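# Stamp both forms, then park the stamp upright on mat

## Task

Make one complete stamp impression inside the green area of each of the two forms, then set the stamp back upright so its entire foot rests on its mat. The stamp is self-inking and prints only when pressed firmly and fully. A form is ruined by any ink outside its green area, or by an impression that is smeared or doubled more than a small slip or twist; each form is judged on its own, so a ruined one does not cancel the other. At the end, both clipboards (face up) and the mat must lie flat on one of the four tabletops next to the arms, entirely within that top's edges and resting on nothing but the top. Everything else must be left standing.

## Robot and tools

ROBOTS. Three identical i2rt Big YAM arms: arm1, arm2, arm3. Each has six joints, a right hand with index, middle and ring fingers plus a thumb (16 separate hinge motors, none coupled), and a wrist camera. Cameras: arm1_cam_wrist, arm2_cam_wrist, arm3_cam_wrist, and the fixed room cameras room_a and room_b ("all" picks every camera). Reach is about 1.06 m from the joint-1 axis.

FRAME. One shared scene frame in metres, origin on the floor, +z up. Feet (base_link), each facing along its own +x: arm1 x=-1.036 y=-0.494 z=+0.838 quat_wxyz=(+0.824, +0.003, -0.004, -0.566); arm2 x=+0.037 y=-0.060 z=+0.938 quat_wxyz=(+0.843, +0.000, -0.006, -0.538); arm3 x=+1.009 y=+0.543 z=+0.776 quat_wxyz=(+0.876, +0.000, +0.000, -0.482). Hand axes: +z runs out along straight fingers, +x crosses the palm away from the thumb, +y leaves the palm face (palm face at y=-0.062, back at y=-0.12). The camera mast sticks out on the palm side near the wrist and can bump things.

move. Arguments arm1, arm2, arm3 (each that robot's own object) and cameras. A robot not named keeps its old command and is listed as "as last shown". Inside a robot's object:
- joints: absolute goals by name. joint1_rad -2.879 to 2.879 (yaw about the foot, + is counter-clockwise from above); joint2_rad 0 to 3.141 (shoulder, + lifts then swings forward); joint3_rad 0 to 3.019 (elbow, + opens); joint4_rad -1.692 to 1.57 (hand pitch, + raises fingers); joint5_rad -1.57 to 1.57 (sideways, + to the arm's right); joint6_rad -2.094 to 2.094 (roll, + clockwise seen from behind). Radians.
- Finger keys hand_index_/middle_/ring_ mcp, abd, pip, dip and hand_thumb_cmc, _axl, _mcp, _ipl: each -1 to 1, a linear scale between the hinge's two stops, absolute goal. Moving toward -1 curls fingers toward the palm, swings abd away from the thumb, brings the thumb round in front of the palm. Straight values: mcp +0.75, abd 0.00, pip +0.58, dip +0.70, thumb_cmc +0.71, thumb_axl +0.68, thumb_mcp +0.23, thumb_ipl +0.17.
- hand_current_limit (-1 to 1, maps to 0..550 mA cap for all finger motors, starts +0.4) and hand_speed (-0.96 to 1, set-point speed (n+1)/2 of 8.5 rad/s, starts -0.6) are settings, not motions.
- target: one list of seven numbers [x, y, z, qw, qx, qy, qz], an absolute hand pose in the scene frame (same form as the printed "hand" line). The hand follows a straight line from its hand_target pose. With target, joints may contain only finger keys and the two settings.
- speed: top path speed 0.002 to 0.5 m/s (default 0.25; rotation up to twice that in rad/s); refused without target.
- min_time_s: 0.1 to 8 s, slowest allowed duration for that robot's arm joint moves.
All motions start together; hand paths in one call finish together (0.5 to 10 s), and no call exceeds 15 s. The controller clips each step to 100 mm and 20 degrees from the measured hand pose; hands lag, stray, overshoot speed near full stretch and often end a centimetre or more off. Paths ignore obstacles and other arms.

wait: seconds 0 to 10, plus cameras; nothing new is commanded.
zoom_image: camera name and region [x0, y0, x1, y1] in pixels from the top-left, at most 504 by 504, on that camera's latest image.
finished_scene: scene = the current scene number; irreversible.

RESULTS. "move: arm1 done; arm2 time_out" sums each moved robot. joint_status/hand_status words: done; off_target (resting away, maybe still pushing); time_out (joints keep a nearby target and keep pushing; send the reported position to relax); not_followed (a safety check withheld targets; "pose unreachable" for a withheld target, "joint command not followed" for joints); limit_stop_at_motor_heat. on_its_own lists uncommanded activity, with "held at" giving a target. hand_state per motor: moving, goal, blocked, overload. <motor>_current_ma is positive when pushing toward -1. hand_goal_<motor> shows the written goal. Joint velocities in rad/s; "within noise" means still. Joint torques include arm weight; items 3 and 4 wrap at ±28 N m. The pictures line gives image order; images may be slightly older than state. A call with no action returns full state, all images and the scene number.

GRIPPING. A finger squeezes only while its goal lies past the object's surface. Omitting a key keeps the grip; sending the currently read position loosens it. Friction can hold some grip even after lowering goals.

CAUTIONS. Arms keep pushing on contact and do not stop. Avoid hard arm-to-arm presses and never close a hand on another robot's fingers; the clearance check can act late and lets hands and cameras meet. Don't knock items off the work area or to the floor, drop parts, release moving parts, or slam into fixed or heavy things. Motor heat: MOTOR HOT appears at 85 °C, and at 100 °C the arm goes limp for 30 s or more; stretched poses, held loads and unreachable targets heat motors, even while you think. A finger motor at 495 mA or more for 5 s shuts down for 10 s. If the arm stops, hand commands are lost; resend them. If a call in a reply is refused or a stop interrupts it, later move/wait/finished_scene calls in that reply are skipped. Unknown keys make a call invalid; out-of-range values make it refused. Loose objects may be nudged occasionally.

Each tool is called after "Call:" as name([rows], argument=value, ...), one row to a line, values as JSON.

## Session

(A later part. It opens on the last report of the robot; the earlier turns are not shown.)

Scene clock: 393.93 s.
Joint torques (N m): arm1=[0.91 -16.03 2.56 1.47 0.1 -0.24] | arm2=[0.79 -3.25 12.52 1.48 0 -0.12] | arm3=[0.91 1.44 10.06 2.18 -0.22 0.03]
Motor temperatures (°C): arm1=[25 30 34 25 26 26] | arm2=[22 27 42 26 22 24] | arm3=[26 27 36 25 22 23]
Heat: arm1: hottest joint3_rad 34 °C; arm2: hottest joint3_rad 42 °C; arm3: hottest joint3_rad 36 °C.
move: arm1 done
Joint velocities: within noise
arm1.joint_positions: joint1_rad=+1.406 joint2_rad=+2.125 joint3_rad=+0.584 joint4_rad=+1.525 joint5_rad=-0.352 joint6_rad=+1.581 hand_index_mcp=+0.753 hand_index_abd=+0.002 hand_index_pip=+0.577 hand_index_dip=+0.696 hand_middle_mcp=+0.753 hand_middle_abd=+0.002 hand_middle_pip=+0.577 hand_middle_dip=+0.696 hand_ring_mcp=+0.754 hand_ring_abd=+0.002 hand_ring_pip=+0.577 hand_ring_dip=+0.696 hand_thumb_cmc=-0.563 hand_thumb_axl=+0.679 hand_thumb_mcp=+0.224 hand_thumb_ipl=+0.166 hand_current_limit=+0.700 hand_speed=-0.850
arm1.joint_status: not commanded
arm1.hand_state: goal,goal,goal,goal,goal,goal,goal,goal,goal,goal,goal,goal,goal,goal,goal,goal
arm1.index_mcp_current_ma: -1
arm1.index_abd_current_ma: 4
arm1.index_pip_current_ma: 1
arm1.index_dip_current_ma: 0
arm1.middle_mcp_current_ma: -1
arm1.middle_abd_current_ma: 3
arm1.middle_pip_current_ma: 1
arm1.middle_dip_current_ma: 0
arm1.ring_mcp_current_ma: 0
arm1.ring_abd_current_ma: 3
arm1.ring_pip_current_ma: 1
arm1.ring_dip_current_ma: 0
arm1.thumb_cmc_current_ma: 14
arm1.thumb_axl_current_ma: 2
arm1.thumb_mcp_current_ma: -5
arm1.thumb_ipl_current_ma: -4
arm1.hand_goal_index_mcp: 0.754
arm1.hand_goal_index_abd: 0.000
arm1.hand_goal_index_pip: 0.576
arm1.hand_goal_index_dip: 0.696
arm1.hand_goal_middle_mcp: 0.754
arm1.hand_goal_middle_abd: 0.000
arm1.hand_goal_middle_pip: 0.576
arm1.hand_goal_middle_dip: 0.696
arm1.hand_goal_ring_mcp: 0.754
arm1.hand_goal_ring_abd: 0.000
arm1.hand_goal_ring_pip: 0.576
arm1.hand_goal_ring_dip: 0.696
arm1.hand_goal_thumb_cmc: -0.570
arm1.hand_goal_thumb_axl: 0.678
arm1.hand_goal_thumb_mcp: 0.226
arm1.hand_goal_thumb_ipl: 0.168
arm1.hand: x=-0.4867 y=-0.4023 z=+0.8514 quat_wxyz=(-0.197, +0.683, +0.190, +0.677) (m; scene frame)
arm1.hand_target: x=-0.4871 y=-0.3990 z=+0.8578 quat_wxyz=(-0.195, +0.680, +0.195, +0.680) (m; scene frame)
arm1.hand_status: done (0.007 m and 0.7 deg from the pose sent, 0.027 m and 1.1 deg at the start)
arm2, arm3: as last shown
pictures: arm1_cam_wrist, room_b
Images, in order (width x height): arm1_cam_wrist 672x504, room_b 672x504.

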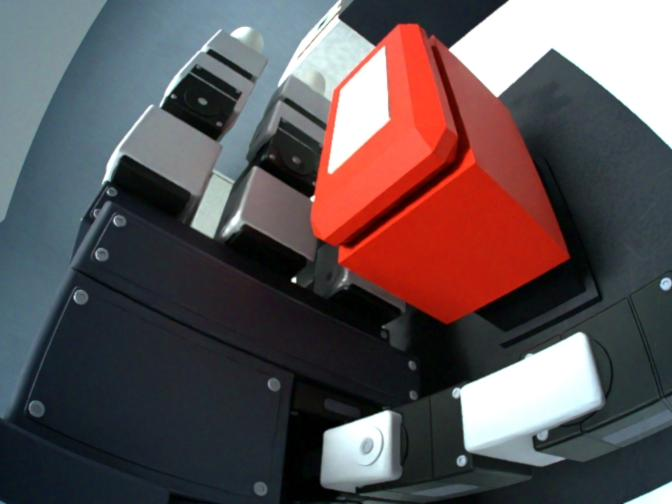

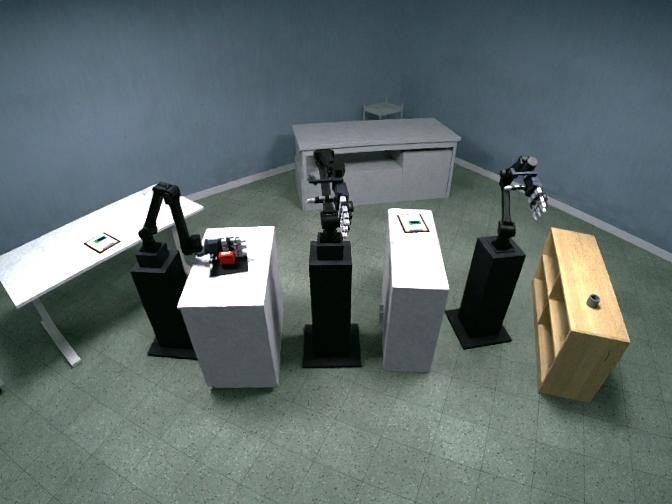

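Call:
move(arm1={"target":[-0.489,-0.395,1.03,-0.1949,0.6797,0.1949,0.6797],"speed":0.2})

Call:
move(arm1={"joints":{"joint1_rad":0.6,"joint2_rad":1.0,"joint3_rad":1.0,"joint4_rad":0.0,"joint5_rad":0},"min_time_s":2.5}, cameras=["room_a","room_b","arm1_cam_wrist"])

Call:
zoom_image(camera="room_a", region=[400, 170, 470, 240])

Call:
zoom_image(camera="room_b", region=[195, 225, 265, 295])

Scene clock: 396.17 s.
Joint torques (N m): arm1=[1.2 -11.69 10.02 1.47 0.09 -0.24] | arm2=[0.73 -3.19 12.53 1.47 0 -0.12] | arm3=[0.97 1.26 10.15 2.06 -0.25 0.06]
Motor temperatures (°C): arm1=[25 30 34 25 26 26] | arm2=[22 27 42 26 22 24] | arm3=[26 27 36 25 22 23]
Heat: arm1: hottest joint3_rad 34 °C; arm2: hottest joint3_rad 42 °C; arm3: hottest joint3_rad 36 °C.
move: arm1 off_target
Joint velocities: within noise
arm1.joint_positions: joint1_rad=+1.413 joint2_rad=+1.491 joint3_rad=+0.541 joint4_rad=+0.910 joint5_rad=-0.341 joint6_rad=+1.581 hand_index_mcp=+0.753 hand_index_abd=+0.002 hand_index_pip=+0.577 hand_index_dip=+0.696 hand_middle_mcp=+0.753 hand_middle_abd=+0.002 hand_middle_pip=+0.577 hand_middle_dip=+0.696 hand_ring_mcp=+0.754 hand_ring_abd=+0.002 hand_ring_pip=+0.577 hand_ring_dip=+0.696 hand_thumb_cmc=-0.563 hand_thumb_axl=+0.679 hand_thumb_mcp=+0.224 hand_thumb_ipl=+0.166 hand_current_limit=+0.700 hand_speed=-0.850
arm1.joint_status: not commanded
arm1.hand_state: goal,goal,goal,goal,goal,goal,goal,goal,goal,goal,goal,goal,goal,goal,goal,goal
arm1.index_mcp_current_ma: -1
arm1.index_abd_current_ma: 4
arm1.index_pip_current_ma: 1
arm1.index_dip_current_ma: 0
arm1.middle_mcp_current_ma: -1
arm1.middle_abd_current_ma: 3
arm1.middle_pip_current_ma: 1
arm1.middle_dip_current_ma: 0
arm1.ring_mcp_current_ma: 0
arm1.ring_abd_current_ma: 3
arm1.ring_pip_current_ma: 1
arm1.ring_dip_current_ma: 0
arm1.thumb_cmc_current_ma: 16
arm1.thumb_axl_current_ma: 2
arm1.thumb_mcp_current_ma: -5
arm1.thumb_ipl_current_ma: -4
arm1.hand_goal_index_mcp: 0.754
arm1.hand_goal_index_abd: 0.000
arm1.hand_goal_index_pip: 0.576
arm1.hand_goal_index_dip: 0.696
arm1.hand_goal_middle_mcp: 0.754
arm1.hand_goal_middle_abd: 0.000
arm1.hand_goal_middle_pip: 0.576
arm1.hand_goal_middle_dip: 0.696
arm1.hand_goal_ring_mcp: 0.754
arm1.hand_goal_ring_abd: 0.000
arm1.hand_goal_ring_pip: 0.576
arm1.hand_goal_ring_dip: 0.696
arm1.hand_goal_thumb_cmc: -0.570
arm1.hand_goal_thumb_axl: 0.678
arm1.hand_goal_thumb_mcp: 0.226
arm1.hand_goal_thumb_ipl: 0.168
arm1.hand: x=-0.4983 y=-0.4025 z=+1.0123 quat_wxyz=(-0.196, +0.692, +0.188, +0.669) (m; scene frame)
arm1.hand_target: x=-0.4898 y=-0.3951 z=+1.0300 quat_wxyz=(-0.195, +0.680, +0.195, +0.680) (m; scene frame)
arm1.hand_status: off_target (0.021 m and 2.0 deg from the pose sent, 0.179 m and 0.7 deg at the start)
arm2: as last shown
arm3.joint_positions: joint1_rad=-0.334 joint2_rad=+0.610 joint3_rad=+1.227 joint4_rad=-1.186 joint5_rad=-0.236 joint6_rad=+1.466 hand_index_mcp=+0.755 hand_index_abd=+0.002 hand_index_pip=+0.577 hand_index_dip=+0.696 hand_middle_mcp=+0.755 hand_middle_abd=+0.002 hand_middle_pip=+0.577 hand_middle_dip=+0.696 hand_ring_mcp=+0.756 hand_ring_abd=+0.002 hand_ring_pip=+0.577 hand_ring_dip=+0.696 hand_thumb_cmc=-0.563 hand_thumb_axl=+0.679 hand_thumb_mcp=+0.225 hand_thumb_ipl=+0.166 hand_current_limit=+0.400 hand_speed=-0.850
arm3.joint_status: not commanded
arm3.hand_state: goal,goal,goal,goal,goal,goal,goal,goal,goal,goal,goal,goal,goal,goal,goal,goal
arm3.index_mcp_current_ma: 0
arm3.index_abd_current_ma: 0
arm3.index_pip_current_ma: 0
arm3.index_dip_current_ma: 0
arm3.middle_mcp_current_ma: 0
arm3.middle_abd_current_ma: 0
arm3.middle_pip_current_ma: 0
arm3.middle_dip_current_ma: 0
arm3.ring_mcp_current_ma: 0
arm3.ring_abd_current_ma: 0
arm3.ring_pip_current_ma: 0
arm3.ring_dip_current_ma: 0
arm3.thumb_cmc_current_ma: 1
arm3.thumb_axl_current_ma: 0
arm3.thumb_mcp_current_ma: 0
arm3.thumb_ipl_current_ma: 0
arm3.hand_goal_index_mcp: 0.754
arm3.hand_goal_index_abd: 0.000
arm3.hand_goal_index_pip: 0.576
arm3.hand_goal_index_dip: 0.696
arm3.hand_goal_middle_mcp: 0.754
arm3.hand_goal_middle_abd: 0.000
arm3.hand_goal_middle_pip: 0.576
arm3.hand_goal_middle_dip: 0.696
arm3.hand_goal_ring_mcp: 0.754
arm3.hand_goal_ring_abd: 0.000
arm3.hand_goal_ring_pip: 0.576
arm3.hand_goal_ring_dip: 0.696
arm3.hand_goal_thumb_cmc: -0.570
arm3.hand_goal_thumb_axl: 0.678
arm3.hand_goal_thumb_mcp: 0.226
arm3.hand_goal_thumb_ipl: 0.168
arm3.hand: x=+1.0286 y=+0.2642 z=+1.2471 quat_wxyz=(+0.238, +0.743, -0.458, +0.426) (m; scene frame)
arm3.hand_target: x=+1.0330 y=+0.2685 z=+1.2537 quat_wxyz=(+0.234, +0.742, -0.455, +0.434) (m; scene frame)
arm3.hand_status: not commanded
pictures: none

Scene clock: 399.30 s.
Joint torques (N m): arm1=[-0.03 -8.12 15.46 1.5 0.03 -0.24] | arm2=[0.79 -3.25 12.53 1.5 0 -0.12] | arm3=[1.03 0.85 10.04 1.95 -0.21 0.03]
Motor temperatures (°C): arm1=[25 30 34 25 26 26] | arm2=[22 27 42 26 22 24] | arm3=[26 27 36 25 22 23]
Heat: arm1: hottest joint3_rad 34 °C; arm2: hottest joint3_rad 42 °C; arm3: hottest joint3_rad 36 °C.
move: arm1 done
Joint velocities: within noise
arm1.joint_positions: joint1_rad=+0.606 joint2_rad=+1.004 joint3_rad=+0.944 joint4_rad=+0.007 joint5_rad=-0.002 joint6_rad=+1.581 hand_index_mcp=+0.753 hand_index_abd=+0.002 hand_index_pip=+0.577 hand_index_dip=+0.696 hand_middle_mcp=+0.753 hand_middle_abd=+0.002 hand_middle_pip=+0.577 hand_middle_dip=+0.696 hand_ring_mcp=+0.754 hand_ring_abd=+0.002 hand_ring_pip=+0.577 hand_ring_dip=+0.696 hand_thumb_cmc=-0.563 hand_thumb_axl=+0.679 hand_thumb_mcp=+0.224 hand_thumb_ipl=+0.166 hand_current_limit=+0.700 hand_speed=-0.850
arm1.joint_status: all done
arm1.hand_state: goal,goal,goal,goal,goal,goal,goal,goal,goal,goal,goal,goal,goal,goal,goal,goal
arm1.index_mcp_current_ma: -1
arm1.index_abd_current_ma: 4
arm1.index_pip_current_ma: 1
arm1.index_dip_current_ma: 0
arm1.middle_mcp_current_ma: -1
arm1.middle_abd_current_ma: 3
arm1.middle_pip_current_ma: 1
arm1.middle_dip_current_ma: 0
arm1.ring_mcp_current_ma: 0
arm1.ring_abd_current_ma: 3
arm1.ring_pip_current_ma: 1
arm1.ring_dip_current_ma: 0
arm1.thumb_cmc_current_ma: 16
arm1.thumb_axl_current_ma: 2
arm1.thumb_mcp_current_ma: -5
arm1.thumb_ipl_current_ma: -4
arm1.hand_goal_index_mcp: 0.754
arm1.hand_goal_index_abd: 0.000
arm1.hand_goal_index_pip: 0.576
arm1.hand_goal_index_dip: 0.696
arm1.hand_goal_middle_mcp: 0.754
arm1.hand_goal_middle_abd: 0.000
arm1.hand_goal_middle_pip: 0.576
arm1.hand_goal_middle_dip: 0.696
arm1.hand_goal_ring_mcp: 0.754
arm1.hand_goal_ring_abd: 0.000
arm1.hand_goal_ring_pip: 0.576
arm1.hand_goal_ring_dip: 0.696
arm1.hand_goal_thumb_cmc: -0.570
arm1.hand_goal_thumb_axl: 0.678
arm1.hand_goal_thumb_mcp: 0.226
arm1.hand_goal_thumb_ipl: 0.168
arm1.hand: x=-0.6717 y=-0.8480 z=+1.2694 quat_wxyz=(+0.197, +0.689, -0.217, +0.663) (m; scene frame)
arm1.hand_target: x=-0.6740 y=-0.8511 z=+1.3051 quat_wxyz=(+0.208, +0.671, -0.212, +0.679) (m; scene frame)
arm1.hand_status: not commanded
arm2.joint_positions: joint1_rad=+0.176 joint2_rad=+0.816 joint3_rad=+0.999 joint4_rad=-0.581 joint5_rad=+0.001 joint6_rad=+1.550 hand_index_mcp=+0.755 hand_index_abd=+0.003 hand_index_pip=+0.577 hand_index_dip=+0.696 hand_middle_mcp=+0.753 hand_middle_abd=+0.003 hand_middle_pip=+0.577 hand_middle_dip=+0.696 hand_ring_mcp=+0.754 hand_ring_abd=+0.002 hand_ring_pip=+0.577 hand_ring_dip=+0.696 hand_thumb_cmc=-0.563 hand_thumb_axl=+0.679 hand_thumb_mcp=+0.224 hand_thumb_ipl=+0.166 hand_current_limit=+0.700 hand_speed=-0.850
arm2.joint_status: not commanded
arm2.hand_state: goal,goal,goal,goal,goal,goal,goal,goal,goal,goal,goal,goal,goal,goal,goal,goal
arm2.index_mcp_current_ma: 0
arm2.index_abd_current_ma: 1
arm2.index_pip_current_ma: 0
arm2.index_dip_current_ma: 0
arm2.middle_mcp_current_ma: 0
arm2.middle_abd_current_ma: 1
arm2.middle_pip_current_ma: 0
arm2.middle_dip_current_ma: 0
arm2.ring_mcp_current_ma: 0
arm2.ring_abd_current_ma: 1
arm2.ring_pip_current_ma: 0
arm2.ring_dip_current_ma: 0
arm2.thumb_cmc_current_ma: 6
arm2.thumb_axl_current_ma: 0
arm2.thumb_mcp_current_ma: -1
arm2.thumb_ipl_current_ma: -2
arm2.hand_goal_index_mcp: 0.754
arm2.hand_goal_index_abd: 0.000
arm2.hand_goal_index_pip: 0.576
arm2.hand_goal_index_dip: 0.696
arm2.hand_goal_middle_mcp: 0.754
arm2.hand_goal_middle_abd: 0.000
arm2.hand_goal_middle_pip: 0.576
arm2.hand_goal_middle_dip: 0.696
arm2.hand_goal_ring_mcp: 0.754
arm2.hand_goal_ring_abd: 0.000
arm2.hand_goal_ring_pip: 0.576
arm2.hand_goal_ring_dip: 0.696
arm2.hand_goal_thumb_cmc: -0.570
arm2.hand_goal_thumb_axl: 0.678
arm2.hand_goal_thumb_mcp: 0.226
arm2.hand_goal_thumb_ipl: 0.168
arm2.hand: x=+0.1965 y=-0.4411 z=+1.3490 quat_wxyz=(+0.261, +0.739, -0.377, +0.493) (m; scene frame)
arm2.hand_target: x=+0.1988 y=-0.4365 z=+1.3791 quat_wxyz=(+0.266, +0.727, -0.369, +0.514) (m; scene frame)
arm2.hand_status: not commanded
arm3: as last shown
pictures: arm1_cam_wrist, room_a, room_b
Images, in order (width x height): arm1_cam_wrist 672x504, room_a 672x504, room_b 672x504.

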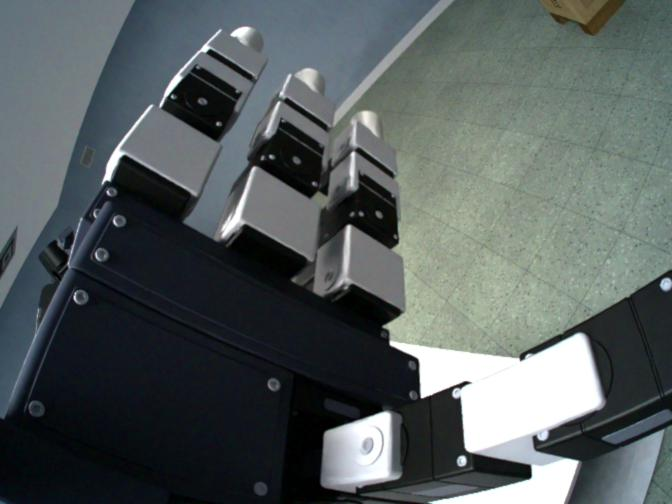

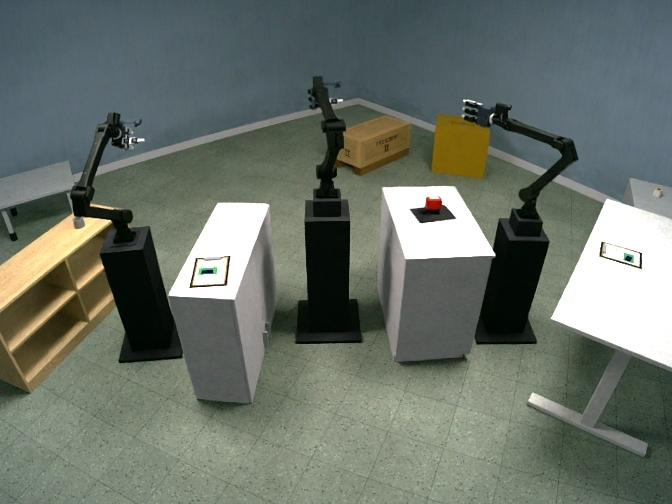

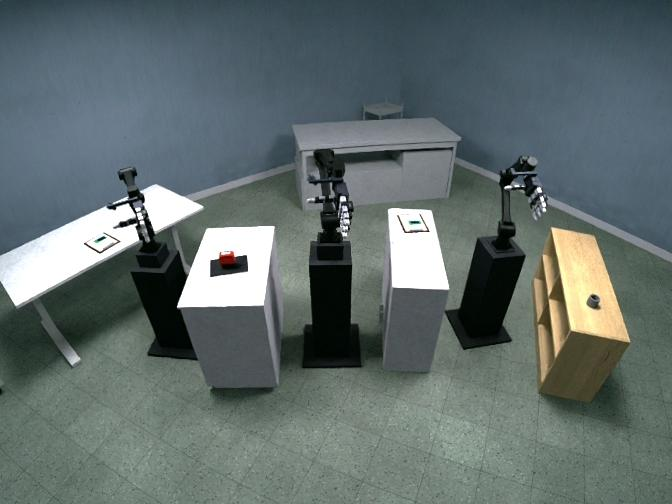

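Scaled by 7.200 from the camera's 672x504 image, which has a finer 960x720 frame.

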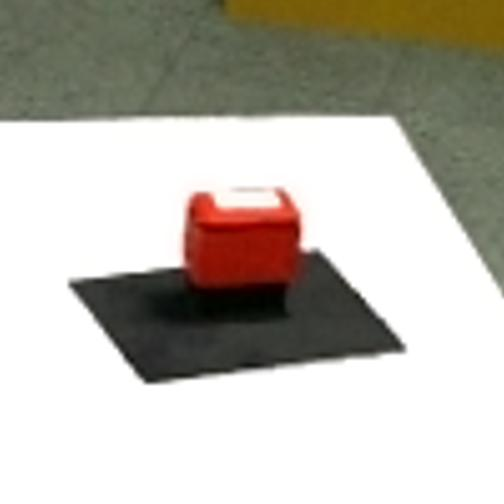

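Scaled by 7.200 from the camera's 672x504 image, which has a finer 960x720 frame.

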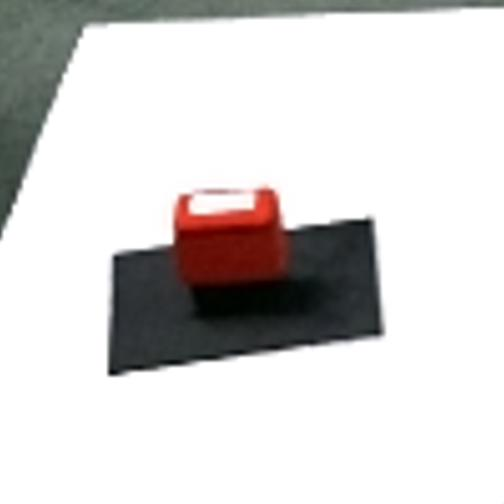

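Both prints are inside their green fields, and the stamp stands upright with its whole foot on the mat.

Call:
finished_scene(scene=2)

The scene is finished: the task was done.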